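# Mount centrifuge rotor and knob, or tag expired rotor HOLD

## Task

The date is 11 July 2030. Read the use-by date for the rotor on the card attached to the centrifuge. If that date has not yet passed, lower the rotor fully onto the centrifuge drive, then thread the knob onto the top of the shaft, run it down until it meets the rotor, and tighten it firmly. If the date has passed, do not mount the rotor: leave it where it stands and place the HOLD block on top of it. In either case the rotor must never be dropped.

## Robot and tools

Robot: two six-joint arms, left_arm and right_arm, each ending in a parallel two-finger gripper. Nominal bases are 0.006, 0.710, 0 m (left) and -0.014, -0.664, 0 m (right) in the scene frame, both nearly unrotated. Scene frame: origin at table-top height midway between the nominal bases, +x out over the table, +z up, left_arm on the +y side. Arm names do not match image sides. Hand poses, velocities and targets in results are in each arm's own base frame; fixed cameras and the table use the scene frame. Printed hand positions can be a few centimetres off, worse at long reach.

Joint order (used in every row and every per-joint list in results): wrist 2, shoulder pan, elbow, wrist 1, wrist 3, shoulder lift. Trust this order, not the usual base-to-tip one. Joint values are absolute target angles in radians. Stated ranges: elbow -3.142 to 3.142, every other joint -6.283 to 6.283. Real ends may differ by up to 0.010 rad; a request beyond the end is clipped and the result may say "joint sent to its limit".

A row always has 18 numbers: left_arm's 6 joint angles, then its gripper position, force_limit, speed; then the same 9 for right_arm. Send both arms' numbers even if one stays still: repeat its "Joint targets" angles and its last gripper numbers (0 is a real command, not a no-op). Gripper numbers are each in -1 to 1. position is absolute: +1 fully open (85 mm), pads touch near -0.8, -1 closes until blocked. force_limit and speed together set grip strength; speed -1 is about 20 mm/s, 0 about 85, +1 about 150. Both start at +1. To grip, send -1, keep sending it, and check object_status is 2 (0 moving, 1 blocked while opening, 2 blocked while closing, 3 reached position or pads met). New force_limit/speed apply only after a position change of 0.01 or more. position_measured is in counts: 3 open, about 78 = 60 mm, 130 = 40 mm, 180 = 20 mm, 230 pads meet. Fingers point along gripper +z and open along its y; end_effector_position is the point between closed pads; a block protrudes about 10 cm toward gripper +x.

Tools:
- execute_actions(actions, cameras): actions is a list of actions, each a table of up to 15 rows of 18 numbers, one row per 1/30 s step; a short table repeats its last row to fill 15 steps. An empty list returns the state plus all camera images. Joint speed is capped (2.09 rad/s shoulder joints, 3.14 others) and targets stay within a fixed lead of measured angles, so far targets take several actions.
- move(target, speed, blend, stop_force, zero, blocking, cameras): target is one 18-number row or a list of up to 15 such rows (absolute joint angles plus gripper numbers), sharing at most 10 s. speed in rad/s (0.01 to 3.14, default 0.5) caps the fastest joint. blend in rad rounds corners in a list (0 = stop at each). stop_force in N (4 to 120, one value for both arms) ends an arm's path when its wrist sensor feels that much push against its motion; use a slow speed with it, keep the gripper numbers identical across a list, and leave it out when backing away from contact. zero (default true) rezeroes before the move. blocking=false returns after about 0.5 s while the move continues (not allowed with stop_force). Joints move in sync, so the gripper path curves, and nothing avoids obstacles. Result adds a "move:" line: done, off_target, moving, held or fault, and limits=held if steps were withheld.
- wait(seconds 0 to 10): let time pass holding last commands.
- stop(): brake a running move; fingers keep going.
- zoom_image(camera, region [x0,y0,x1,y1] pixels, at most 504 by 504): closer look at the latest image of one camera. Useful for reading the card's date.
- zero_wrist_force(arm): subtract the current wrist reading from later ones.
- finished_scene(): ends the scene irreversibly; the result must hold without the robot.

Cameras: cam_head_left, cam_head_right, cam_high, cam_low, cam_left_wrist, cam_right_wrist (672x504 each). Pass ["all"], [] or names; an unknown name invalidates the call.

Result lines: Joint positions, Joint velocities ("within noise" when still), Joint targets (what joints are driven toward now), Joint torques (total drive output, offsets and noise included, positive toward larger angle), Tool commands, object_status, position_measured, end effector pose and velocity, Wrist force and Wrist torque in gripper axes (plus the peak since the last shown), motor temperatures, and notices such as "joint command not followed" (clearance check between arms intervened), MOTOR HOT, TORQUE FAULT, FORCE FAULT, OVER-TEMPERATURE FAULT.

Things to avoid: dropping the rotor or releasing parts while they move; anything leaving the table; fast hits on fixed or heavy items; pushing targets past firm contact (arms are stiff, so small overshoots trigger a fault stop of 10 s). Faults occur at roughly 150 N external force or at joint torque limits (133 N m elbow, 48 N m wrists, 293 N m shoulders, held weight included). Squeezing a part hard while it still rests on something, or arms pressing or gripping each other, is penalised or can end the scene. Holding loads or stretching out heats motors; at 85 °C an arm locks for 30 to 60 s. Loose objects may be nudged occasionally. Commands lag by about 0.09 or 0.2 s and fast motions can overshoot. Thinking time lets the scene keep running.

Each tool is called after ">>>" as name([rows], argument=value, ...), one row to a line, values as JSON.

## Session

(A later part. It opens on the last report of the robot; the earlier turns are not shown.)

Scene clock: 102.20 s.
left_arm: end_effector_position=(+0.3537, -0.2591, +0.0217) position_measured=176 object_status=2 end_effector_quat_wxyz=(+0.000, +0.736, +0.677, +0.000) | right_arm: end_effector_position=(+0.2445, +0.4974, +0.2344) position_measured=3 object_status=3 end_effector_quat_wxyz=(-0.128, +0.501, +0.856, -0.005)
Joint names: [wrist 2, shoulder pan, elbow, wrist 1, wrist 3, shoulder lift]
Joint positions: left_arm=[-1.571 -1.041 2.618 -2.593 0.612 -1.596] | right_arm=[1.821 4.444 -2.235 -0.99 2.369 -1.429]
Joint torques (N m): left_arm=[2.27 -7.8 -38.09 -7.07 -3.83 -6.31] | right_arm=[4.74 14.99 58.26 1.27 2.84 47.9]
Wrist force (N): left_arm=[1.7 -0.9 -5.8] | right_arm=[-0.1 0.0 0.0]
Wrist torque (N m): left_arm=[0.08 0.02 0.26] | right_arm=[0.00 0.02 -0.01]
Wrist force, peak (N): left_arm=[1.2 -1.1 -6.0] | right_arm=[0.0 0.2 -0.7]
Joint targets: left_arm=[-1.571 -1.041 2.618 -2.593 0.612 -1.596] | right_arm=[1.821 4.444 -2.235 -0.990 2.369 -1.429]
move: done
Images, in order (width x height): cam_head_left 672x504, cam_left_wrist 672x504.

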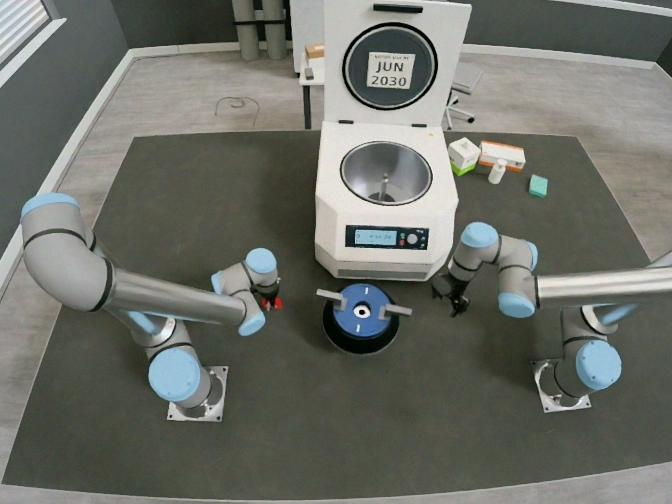

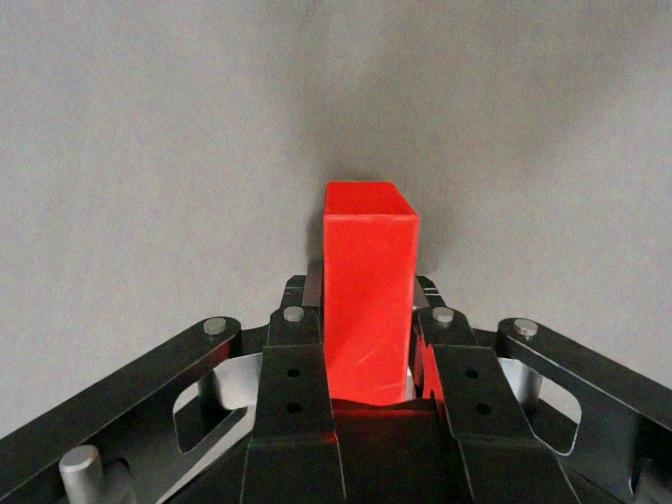

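>>> move([
  [-1.5708,-1.0406,2.1247,-1.6357,0.6123,-2.0598,-1,-0.9,-1,1.821,4.444,-2.235,-0.990,2.369,-1.429,1,1,1],
  [-1.5708,-1.2610,1.9708,-1.7312,-2.7498,-1.8104,-1,-0.9,-1,1.821,4.444,-2.235,-0.990,2.369,-1.429,1,1,1],
], speed=[0.35, 1.0], blend=[0.05, 0])

>>> wait(seconds=0.1, cameras=["all"])

>>> zoom_image(camera="cam_head_left", region=[230, 200, 420, 370])

>>> zoom_image(camera="cam_low", region=[400, 250, 560, 410])

>>> zoom_image(camera="cam_high", region=[440, 250, 640, 440])

Scene clock: 120.50 s.
left_arm: end_effector_position=(+0.3301, -0.4599, +0.4007) position_measured=176 object_status=2 end_effector_quat_wxyz=(+0.000, +0.677, -0.736, +0.000) | right_arm: end_effector_position=(+0.2445, +0.4974, +0.2344) position_measured=3 object_status=3 end_effector_quat_wxyz=(-0.128, +0.501, +0.856, -0.005)
Joint names: [wrist 2, shoulder pan, elbow, wrist 1, wrist 3, shoulder lift]
Joint positions: left_arm=[-1.571 -1.261 1.971 -1.731 -2.75 -1.81] | right_arm=[1.821 4.444 -2.235 -0.99 2.369 -1.429]
Joint torques (N m): left_arm=[2.08 -8.76 -60.08 -7.53 -3.95 -8.54] | right_arm=[4.81 15.98 57.58 0.94 3.11 46.85]
Wrist force (N): left_arm=[-0.2 0.2 0.6] | right_arm=[0.1 0.3 0.0]
Wrist torque (N m): left_arm=[0.04 0.09 0.28] | right_arm=[0.04 -0.02 0.00]
Wrist force, peak (N): left_arm=[1.5 -1.1 -6.1] | right_arm=[0.3 0.2 -0.6]
Joint targets: left_arm=[-1.571 -1.261 1.971 -1.731 -2.750 -1.810] | right_arm=[1.821 4.444 -2.235 -0.990 2.369 -1.429]
move: done

Scene clock: 120.60 s.
left_arm: end_effector_position=(+0.3301, -0.4599, +0.4007) position_measured=176 object_status=2 end_effector_quat_wxyz=(+0.000, +0.678, -0.736, +0.000) | right_arm: end_effector_position=(+0.2445, +0.4974, +0.2344) position_measured=3 object_status=3 end_effector_quat_wxyz=(-0.128, +0.501, +0.856, -0.005)
Joint names: [wrist 2, shoulder pan, elbow, wrist 1, wrist 3, shoulder lift]
Joint positions: left_arm=[-1.571 -1.261 1.971 -1.731 -2.75 -1.81] | right_arm=[1.821 4.444 -2.235 -0.99 2.369 -1.429]
Joint torques (N m): left_arm=[2.16 -9.56 -60.22 -7.54 -4.11 -8.86] | right_arm=[4.95 14.52 58.7 1.2 3.14 46.43]
Wrist force (N): left_arm=[0.1 0.1 0.4] | right_arm=[0.2 0.0 -0.2]
Wrist torque (N m): left_arm=[0.02 0.04 0.27] | right_arm=[0.01 -0.03 0.00]
Wrist force, peak (N): left_arm=[-0.3 0.7 0.1] | right_arm=[0.1 0.0 -0.4]
Joint targets: left_arm=[-1.571 -1.261 1.971 -1.731 -2.750 -1.810] | right_arm=[1.821 4.444 -2.235 -0.990 2.369 -1.429]
Tool commands: left_gripper/position=-1.0 left_gripper/force_limit=-0.9 left_gripper/speed=-1.0 right_gripper/position=+1.0 right_gripper/force_limit=+1.0 right_gripper/speed=+1.0
wait: 0.10 s; no rest

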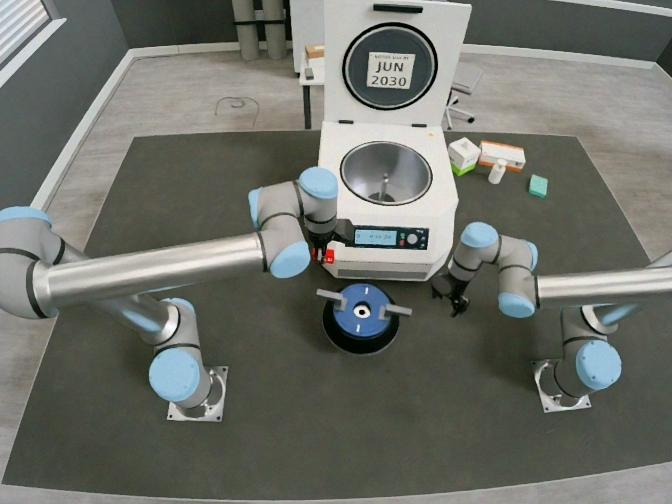

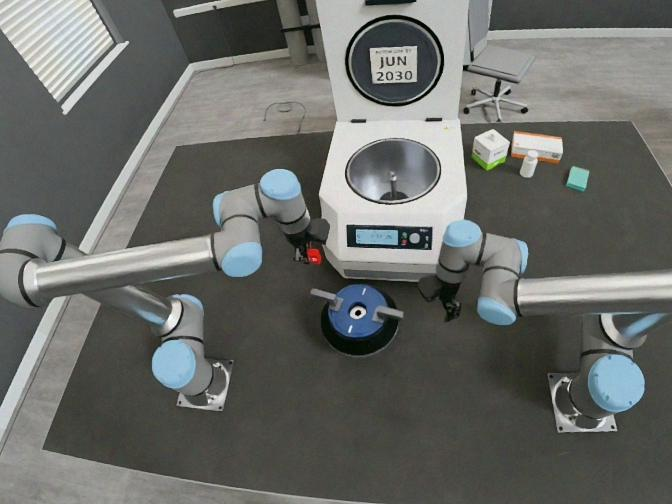

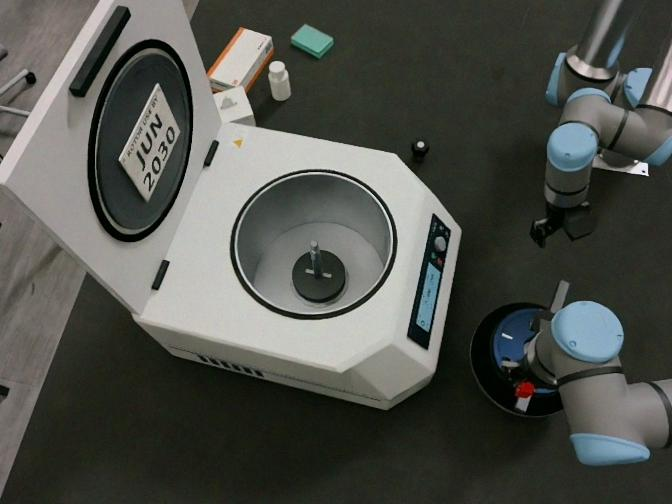

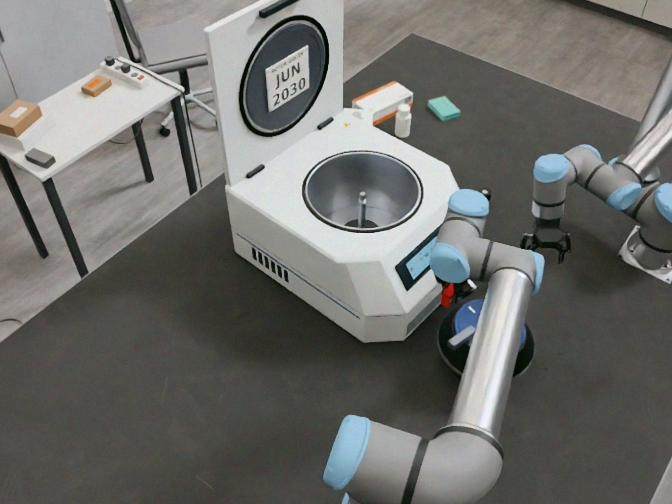

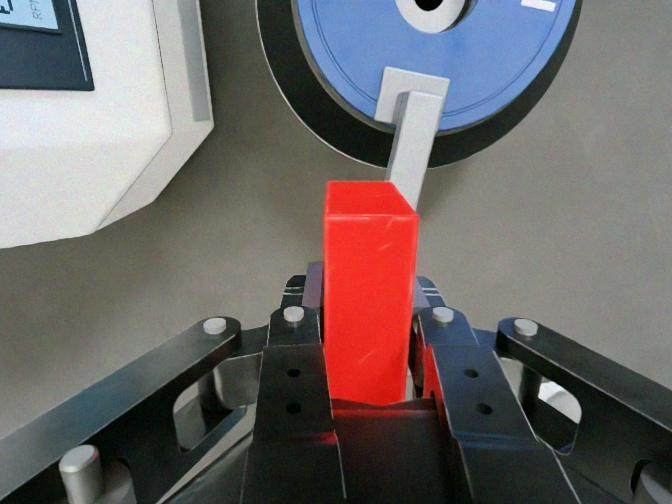

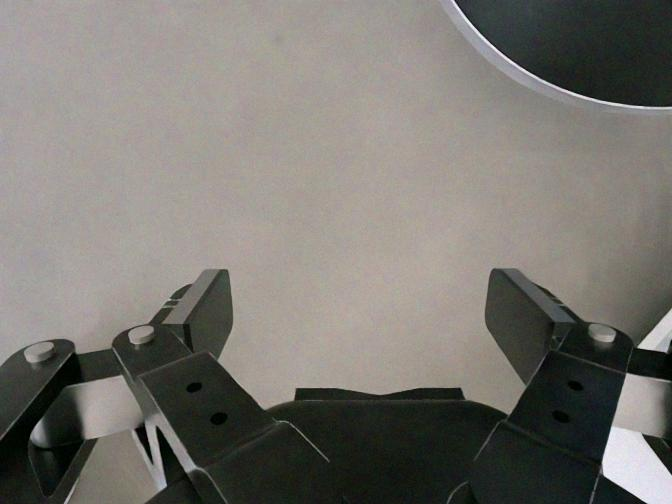

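Scaled by 2.653 from the camera's 672x504 image, which has a finer 960x720 frame.

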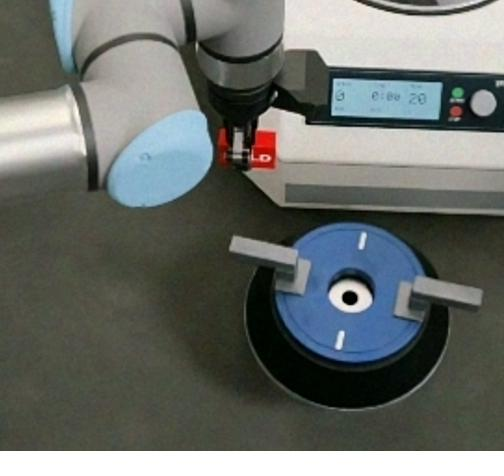

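Scaled by 3.150 from the camera's 672x504 image, which has a finer 960x720 frame.

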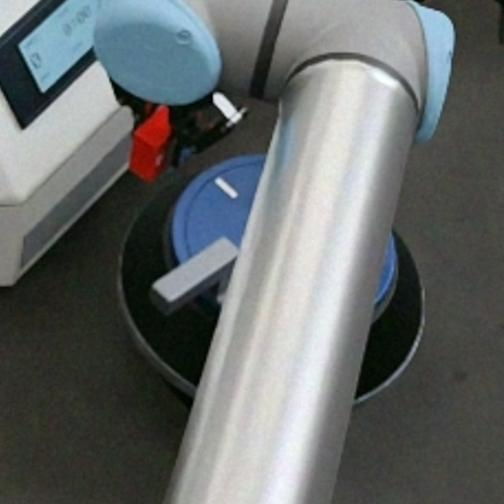

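Scaled by 2.520 from the camera's 672x504 image, which has a finer 960x720 frame.

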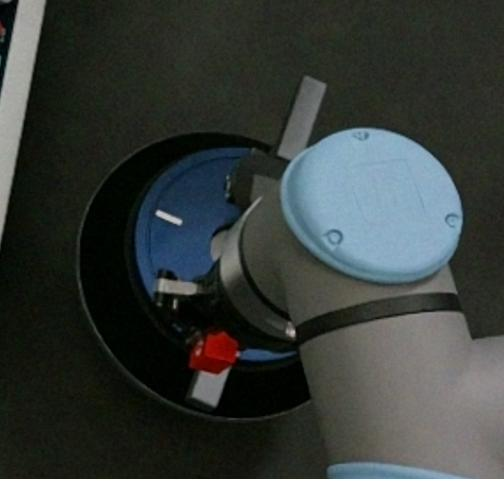

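>>> move(target=[-1.5708,-1.5710,2.0635,-2.0405,-3.0597,-1.5938,-1,-0.9,-1,1.821,4.444,-2.235,-0.990,2.369,-1.429,1,1,1], speed=0.4, cameras=["all"])

>>> zoom_image(camera="cam_head_left", region=[290, 250, 430, 370])

>>> zoom_image(camera="cam_head_right", region=[290, 250, 430, 370])

Scene clock: 137.53 s.
left_arm: end_effector_position=(+0.1741, -0.6154, +0.2507) position_measured=176 object_status=2 end_effector_quat_wxyz=(+0.000, +0.678, -0.736, +0.000) | right_arm: end_effector_position=(+0.2445, +0.4974, +0.2344) position_measured=3 object_status=3 end_effector_quat_wxyz=(-0.128, +0.501, +0.856, -0.005)
Joint names: [wrist 2, shoulder pan, elbow, wrist 1, wrist 3, shoulder lift]
Joint positions: left_arm=[-1.571 -1.571 2.063 -2.04 -3.06 -1.594] | right_arm=[1.821 4.444 -2.235 -0.99 2.369 -1.429]
Joint torques (N m): left_arm=[2.08 -8.44 -33.72 -7.85 -3.63 -26.15] | right_arm=[4.81 15.54 58.13 1.21 3.12 48.47]
Wrist force (N): left_arm=[0.5 -0.1 0.2] | right_arm=[0.1 0.2 -0.3]
Wrist torque (N m): left_arm=[0.00 -0.06 0.28] | right_arm=[0.03 -0.02 -0.01]
Wrist force, peak (N): left_arm=[2.2 3.3 2.5] | right_arm=[-0.4 -0.3 -0.5]
Joint targets: left_arm=[-1.571 -1.571 2.063 -2.041 -3.060 -1.594] | right_arm=[1.821 4.444 -2.235 -0.990 2.369 -1.429]
move: done

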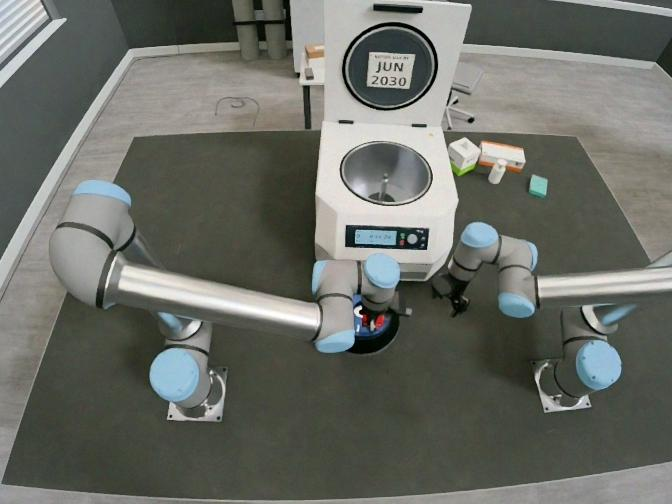

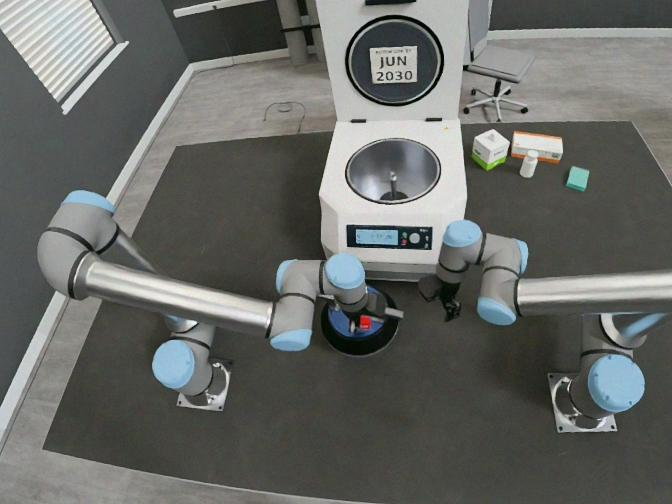

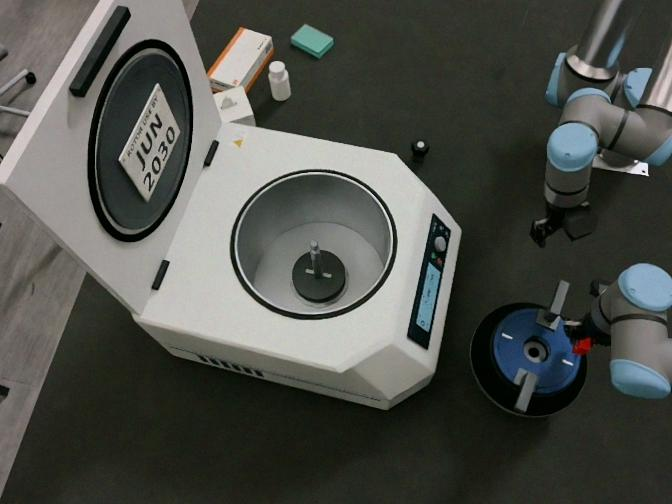

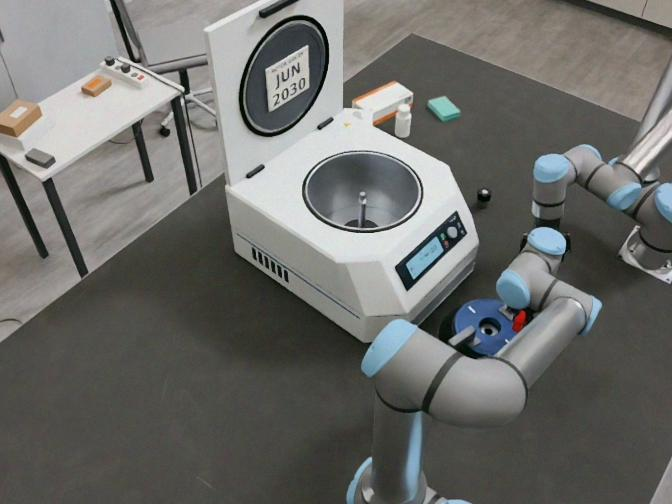

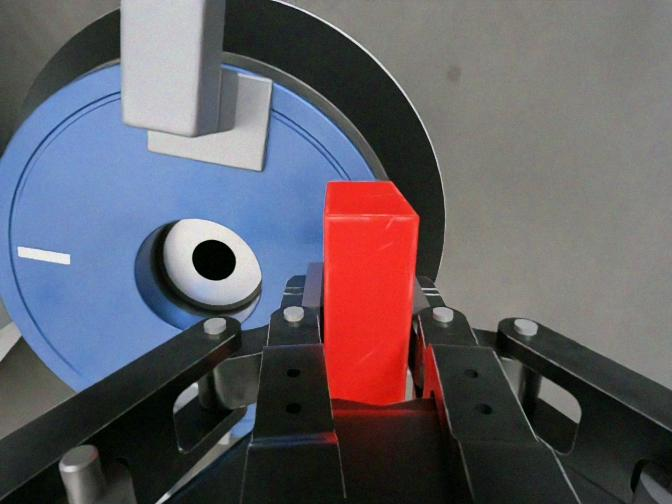

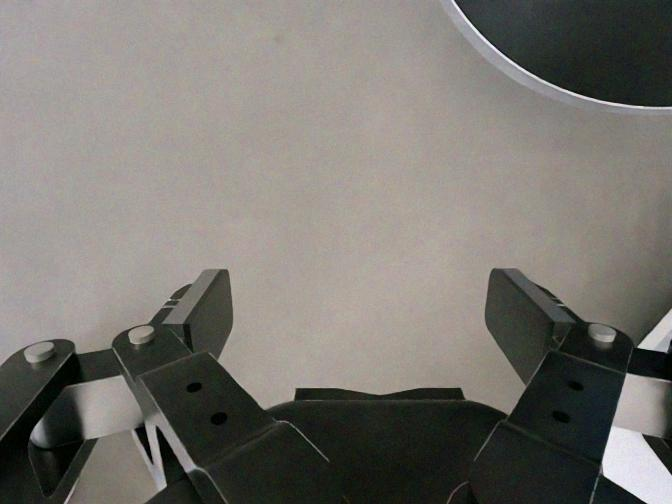

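Scaled by 3.600 from the camera's 672x504 image, which has a finer 960x720 frame.

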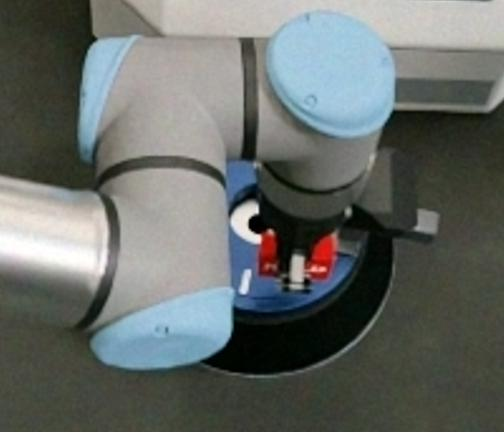

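Scaled by 3.600 from the camera's 672x504 image, which has a finer 960x720 frame.

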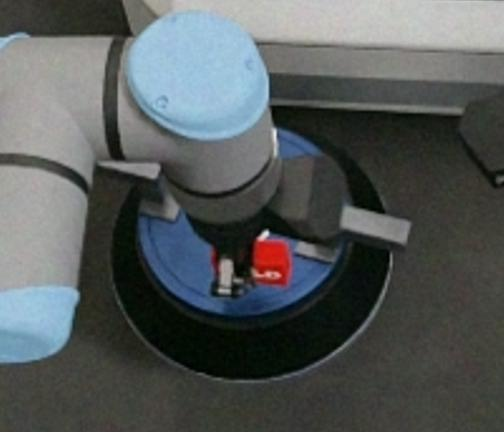

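>>> move(target=[-1.5708,-1.5568,2.1321,-2.1208,-2.4644,-1.5821,-1,-0.9,-1,1.821,4.444,-2.235,-0.990,2.369,-1.429,1,1,1], speed=0.3, cameras=["all"])

>>> zoom_image(camera="cam_high", region=[440, 230, 670, 430])

>>> zoom_image(camera="cam_head_right", region=[290, 250, 430, 370])

>>> zoom_image(camera="cam_low", region=[420, 210, 620, 390])

Scene clock: 165.83 s.
left_arm: end_effector_position=(+0.1825, -0.5977, +0.2107) position_measured=176 object_status=2 end_effector_quat_wxyz=(+0.000, -0.438, +0.899, +0.000) | right_arm: end_effector_position=(+0.2445, +0.4974, +0.2344) position_measured=3 object_status=3 end_effector_quat_wxyz=(-0.128, +0.501, +0.856, -0.005)
Joint names: [wrist 2, shoulder pan, elbow, wrist 1, wrist 3, shoulder lift]
Joint positions: left_arm=[-1.571 -1.557 2.132 -2.121 -2.464 -1.582] | right_arm=[1.821 4.444 -2.235 -0.99 2.369 -1.429]
Joint torques (N m): left_arm=[1.99 15.4 -31.97 -7.51 3.02 -23.47] | right_arm=[4.78 15.02 57.2 1.33 3.02 46.34]
Wrist force (N): left_arm=[0.1 -0.1 0.4] | right_arm=[0.4 0.1 -0.3]
Wrist torque (N m): left_arm=[-0.01 -0.01 0.00] | right_arm=[0.02 -0.07 0.00]
Wrist force, peak (N): left_arm=[-0.4 1.0 0.4] | right_arm=[0.1 0.6 -0.4]
Joint targets: left_arm=[-1.571 -1.557 2.132 -2.121 -2.464 -1.582] | right_arm=[1.821 4.444 -2.235 -0.990 2.369 -1.429]
move: done

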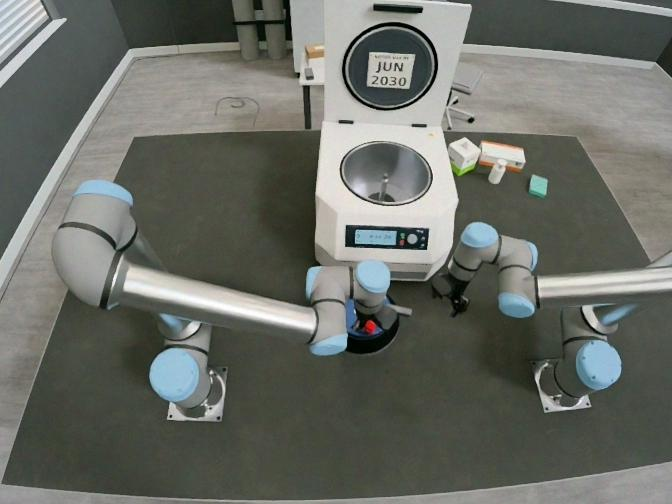

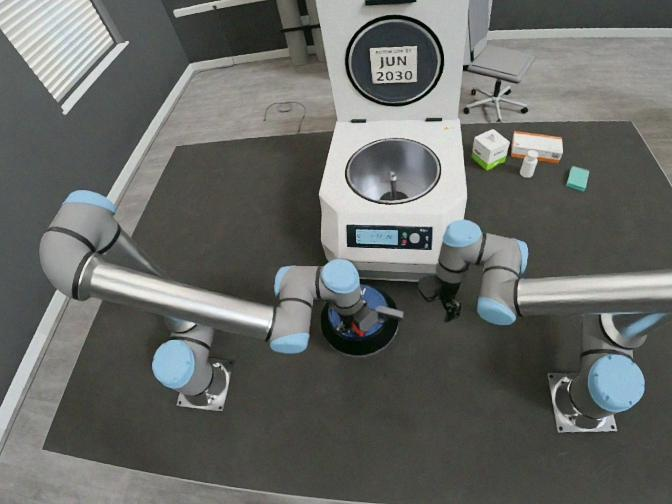

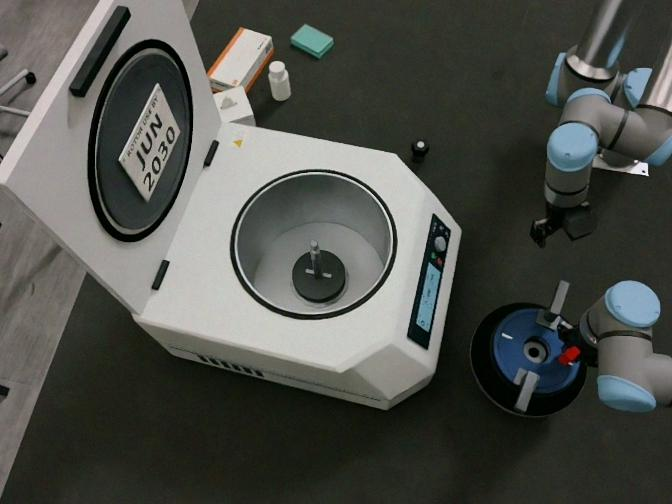

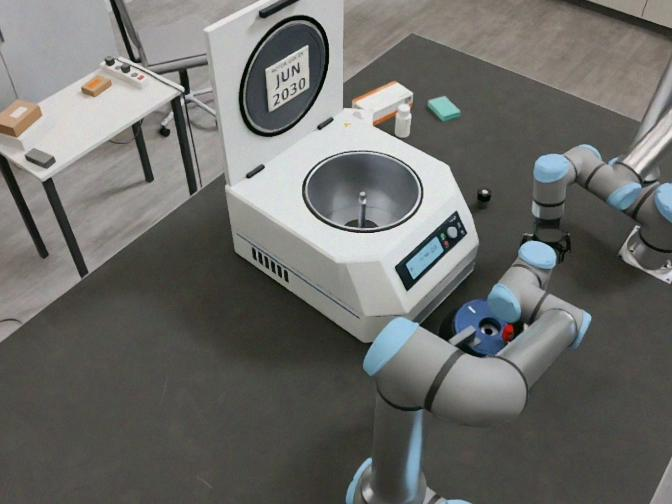

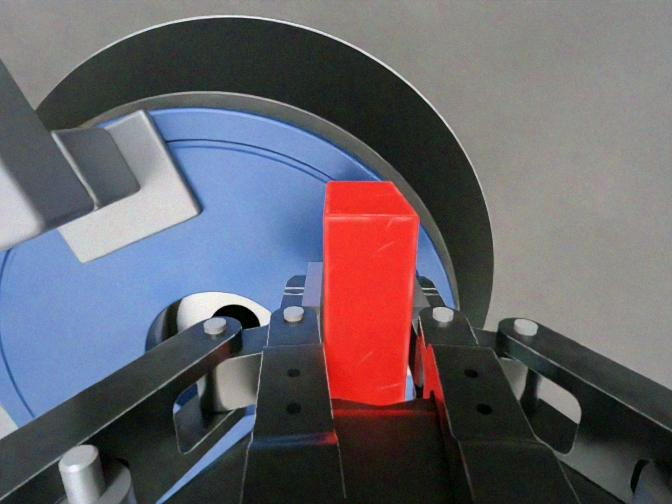

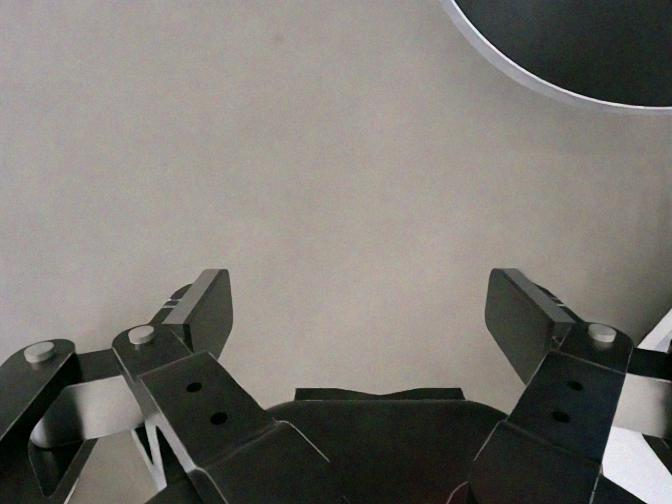

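Scaled by 2.191 from the camera's 672x504 image, which has a finer 960x720 frame.

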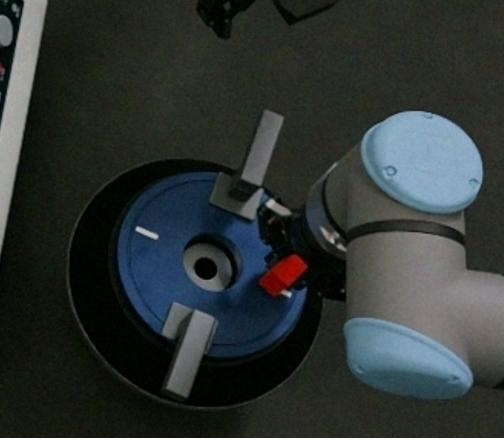

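Scaled by 3.600 from the camera's 672x504 image, which has a finer 960x720 frame.

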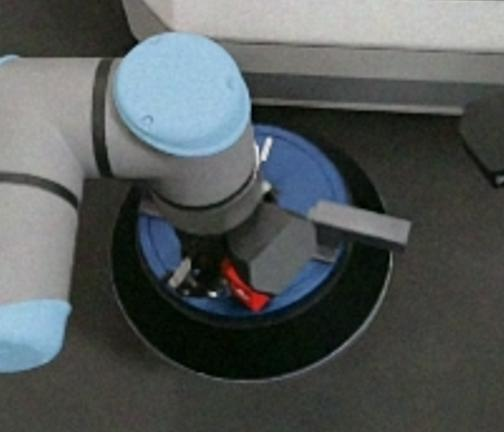

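Scaled by 2.520 from the camera's 672x504 image, which has a finer 960x720 frame.

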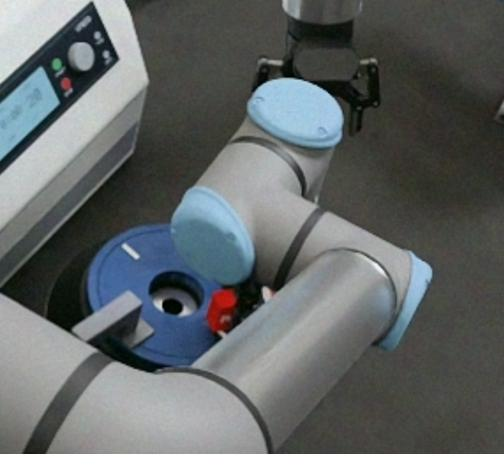

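>>> move([
  [-1.5708,-1.5568,2.1820,-2.2260,-2.4644,-1.5268,-1,-0.9,-1,1.821,4.444,-2.235,-0.990,2.369,-1.429,1,1,1],
  [-1.5708,-1.5568,2.2241,-2.3340,-2.4644,-1.4608,-1,-0.9,-1,1.821,4.444,-2.235,-0.990,2.369,-1.429,1,1,1],
], speed=0.05, stop_force=5, blend=0.02, cameras=["cam_high","cam_low","cam_left_wrist","cam_head_right"])

>>> zoom_image(camera="cam_high", region=[440, 230, 670, 430])

>>> zoom_image(camera="cam_low", region=[430, 270, 570, 370])

Scene clock: 175.03 s.
left_arm: end_effector_position=(+0.1825, -0.5981, +0.2008) position_measured=176 object_status=2 end_effector_quat_wxyz=(+0.000, -0.438, +0.899, +0.000) | right_arm: end_effector_position=(+0.2445, +0.4974, +0.2344) position_measured=3 object_status=3 end_effector_quat_wxyz=(-0.128, +0.501, +0.856, -0.005)
Joint names: [wrist 2, shoulder pan, elbow, wrist 1, wrist 3, shoulder lift]
Joint positions: left_arm=[-1.571 -1.557 2.142 -2.141 -2.464 -1.571] | right_arm=[1.821 4.444 -2.235 -0.99 2.369 -1.429]
Joint torques (N m): left_arm=[1.87 9.24 -52.66 -2.03 3.14 -63.38] | right_arm=[4.73 15.93 57.38 1.24 2.95 49.11]
Wrist force (N): left_arm=[0.3 0.5 -0.4] | right_arm=[0.0 0.0 -0.2]
Wrist torque (N m): left_arm=[0.08 0.03 0.00] | right_arm=[0.01 0.01 -0.01]
Wrist force, peak (N): left_arm=[-6.1 7.9 -31.7] | right_arm=[0.6 0.0 -0.3]
Joint targets: left_arm=[-1.571 -1.557 2.142 -2.141 -2.464 -1.571] | right_arm=[1.821 4.444 -2.235 -0.990 2.369 -1.429]
move: contact (left_arm); path passed 0 of 2 targets; left_arm: the wrist 1 is farthest, 0.193 rad from its target
Images, in order (width x height): cam_head_right 672x504, cam_high 672x504, cam_low 672x504, cam_left_wrist 672x504.

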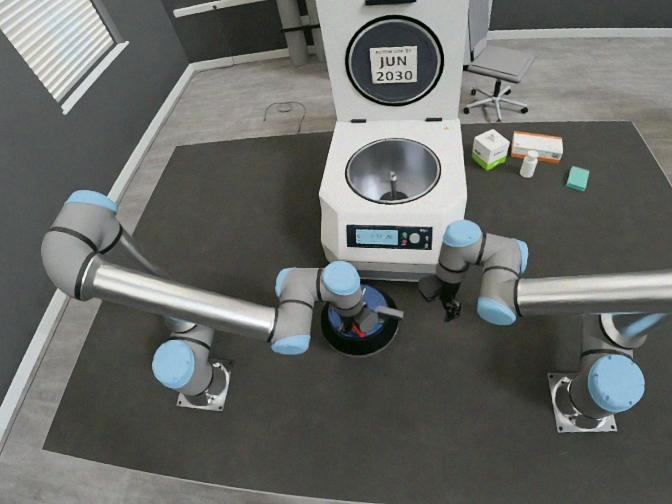

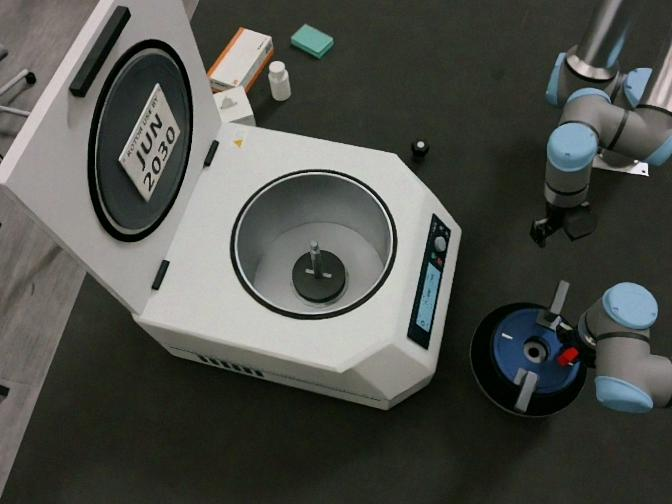

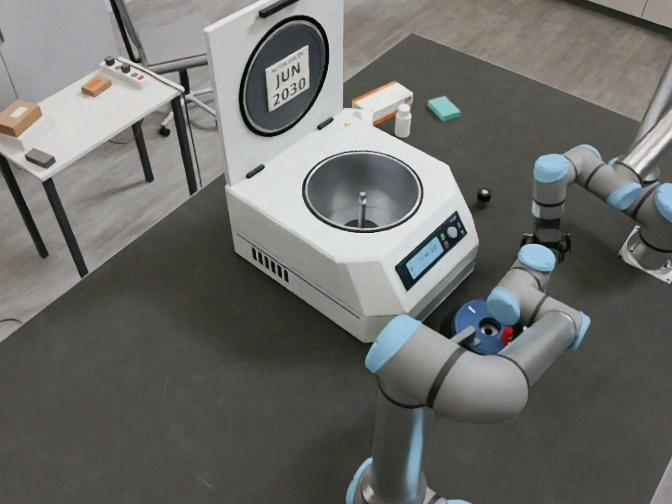

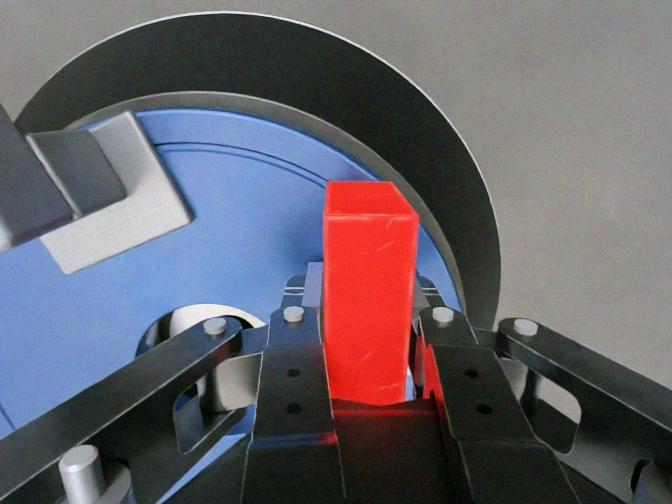

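Scaled by 2.191 from the camera's 672x504 image, which has a finer 960x720 frame.

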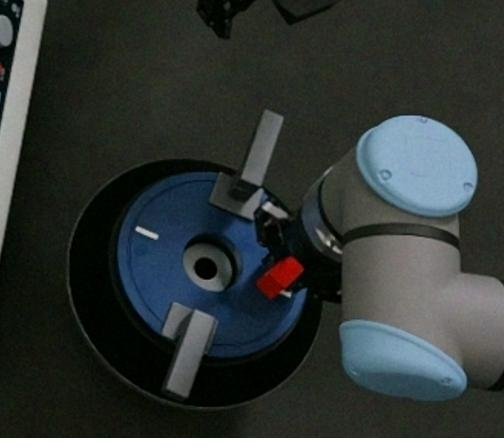

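Scaled by 3.600 from the camera's 672x504 image, which has a finer 960x720 frame.

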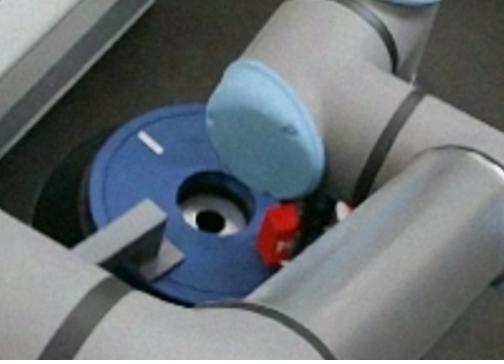

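>>> move(target=[-1.5708,-1.5568,2.1480,-2.1520,-2.4644,-1.5668,-1,-0.9,-1,1.821,4.444,-2.235,-0.990,2.369,-1.429,1,1,1], speed=0.01, stop_force=4, cameras=["cam_high","cam_low","cam_left_wrist"])

>>> zoom_image(camera="cam_low", region=[460, 290, 560, 370])

>>> zoom_image(camera="cam_high", region=[490, 290, 620, 400])

Scene clock: 186.67 s.
left_arm: end_effector_position=(+0.1825, -0.5982, +0.2006) position_measured=176 object_status=2 end_effector_quat_wxyz=(+0.000, -0.438, +0.899, +0.000) | right_arm: end_effector_position=(+0.2445, +0.4974, +0.2344) position_measured=3 object_status=3 end_effector_quat_wxyz=(-0.128, +0.501, +0.856, -0.005)
Joint names: [wrist 2, shoulder pan, elbow, wrist 1, wrist 3, shoulder lift]
Joint positions: left_arm=[-1.571 -1.557 2.142 -2.142 -2.464 -1.571] | right_arm=[1.821 4.444 -2.235 -0.99 2.369 -1.429]
Joint torques (N m): left_arm=[1.7 1.22 -50.01 -0.92 3.07 -59.61] | right_arm=[4.45 14.92 58.62 1.18 2.98 47.01]
Wrist force (N): left_arm=[-0.4 1.6 -6.8] | right_arm=[-0.2 -0.1 0.0]
Wrist torque (N m): left_arm=[0.06 -0.16 -0.01] | right_arm=[-0.02 0.03 -0.01]
Wrist force, peak (N): left_arm=[0.2 1.7 -11.3] | right_arm=[0.1 0.2 -0.6]
Joint targets: left_arm=[-1.571 -1.557 2.142 -2.142 -2.464 -1.571] | right_arm=[1.821 4.444 -2.235 -0.990 2.369 -1.429]
move: contact (left_arm)
Images, in order (width x height): cam_high 672x504, cam_low 672x504, cam_left_wrist 672x504.

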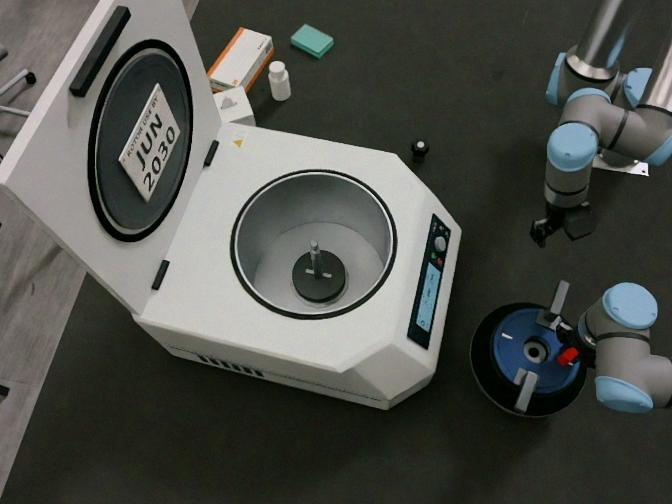

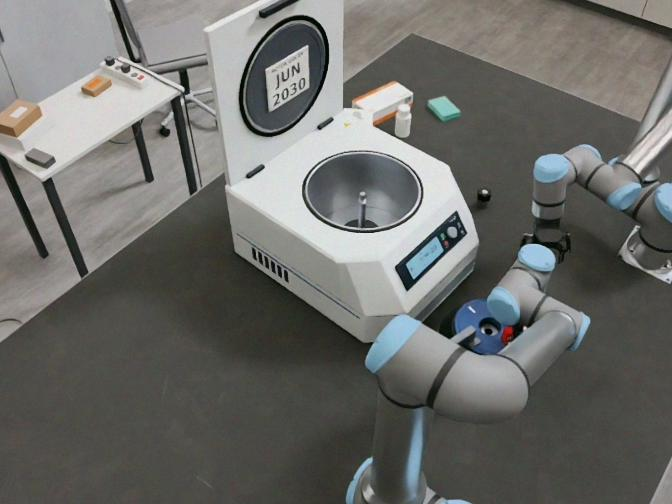

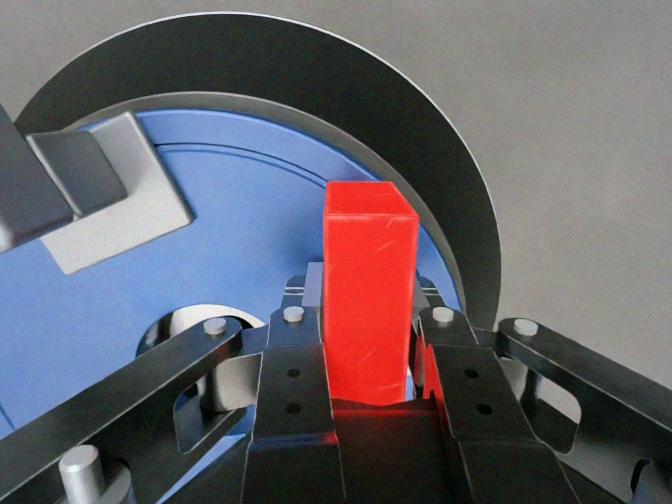

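Scaled by 5.040 from the camera's 672x504 image, which has a finer 960x720 frame.

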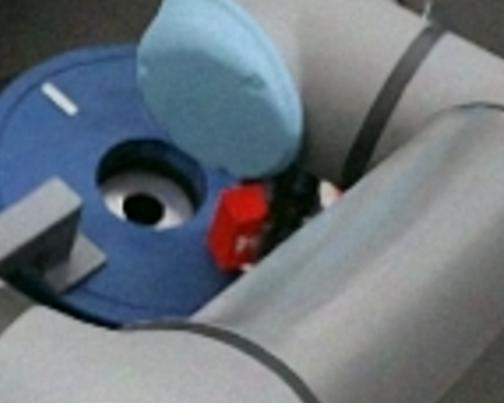

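Scaled by 3.877 from the camera's 672x504 image, which has a finer 960x720 frame.

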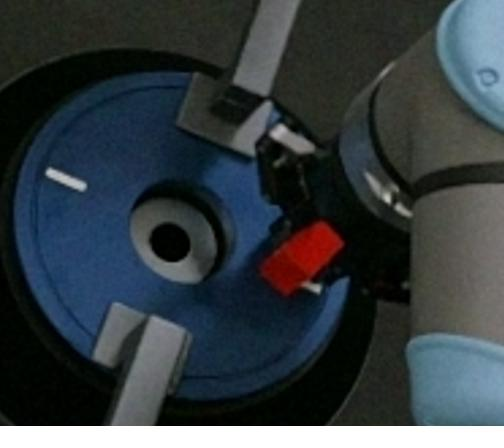

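>>> move(target=[-1.5708,-1.5568,2.142,-2.142,-2.4644,-1.571,0.0,-0.9,-1,1.821,4.444,-2.235,-0.990,2.369,-1.429,1,1,1], cameras=["cam_high","cam_low","cam_left_wrist"])

Scene clock: 191.77 s.
left_arm: end_effector_position=(+0.1825, -0.5982, +0.2006) position_measured=128 object_status=0 end_effector_quat_wxyz=(+0.000, -0.438, +0.899, +0.000) | right_arm: end_effector_position=(+0.2445, +0.4974, +0.2344) position_measured=3 object_status=3 end_effector_quat_wxyz=(-0.128, +0.501, +0.856, -0.005)
Joint names: [wrist 2, shoulder pan, elbow, wrist 1, wrist 3, shoulder lift]
Joint positions: left_arm=[-1.571 -1.557 2.142 -2.142 -2.464 -1.571] | right_arm=[1.821 4.444 -2.235 -0.99 2.369 -1.429]
Joint torques (N m): left_arm=[2.19 0.71 -53.72 -1.1 3.1 -26.08] | right_arm=[4.72 13.11 56.96 1.56 3.04 47.57]
Wrist force (N): left_arm=[-0.3 0.5 0.3] | right_arm=[0.0 0.0 -0.5]
Wrist torque (N m): left_arm=[0.10 0.07 0.00] | right_arm=[0.01 0.01 -0.01]
Wrist force, peak (N): left_arm=[-0.5 1.7 -8.1] | right_arm=[0.1 0.3 -0.6]
Joint targets: left_arm=[-1.571 -1.557 2.142 -2.142 -2.464 -1.571] | right_arm=[1.821 4.444 -2.235 -0.990 2.369 -1.429]
move: done
Images, in order (width x height): cam_high 672x504, cam_low 672x504, cam_left_wrist 672x504.

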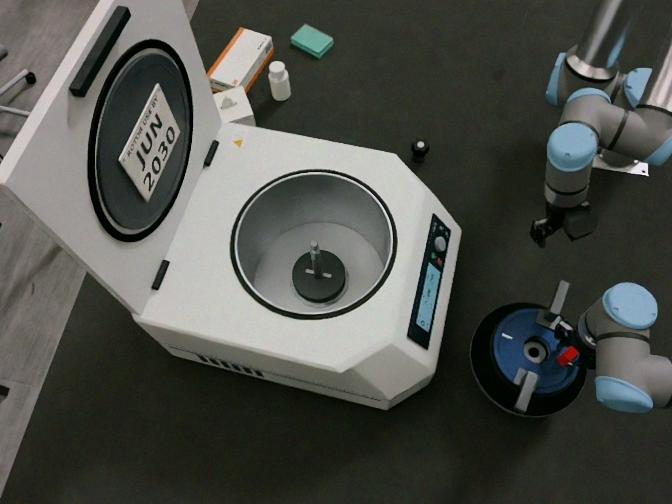

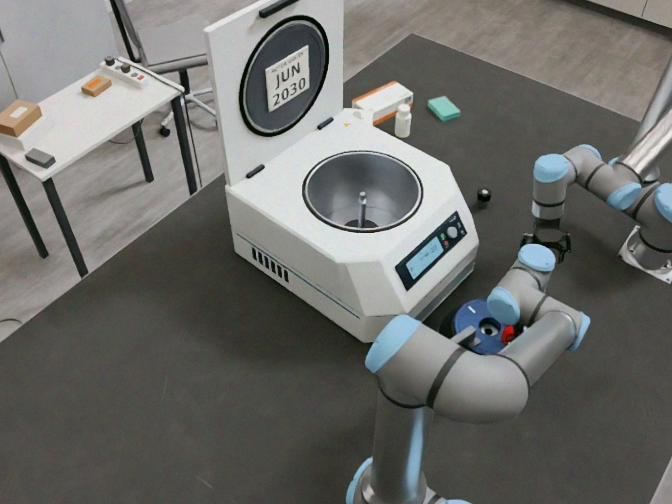

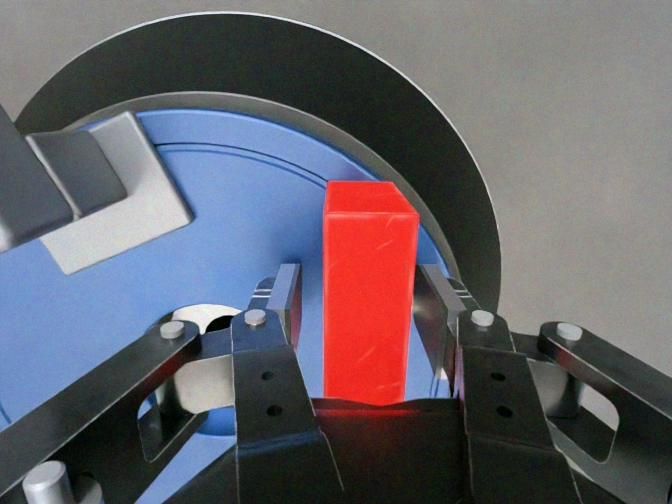

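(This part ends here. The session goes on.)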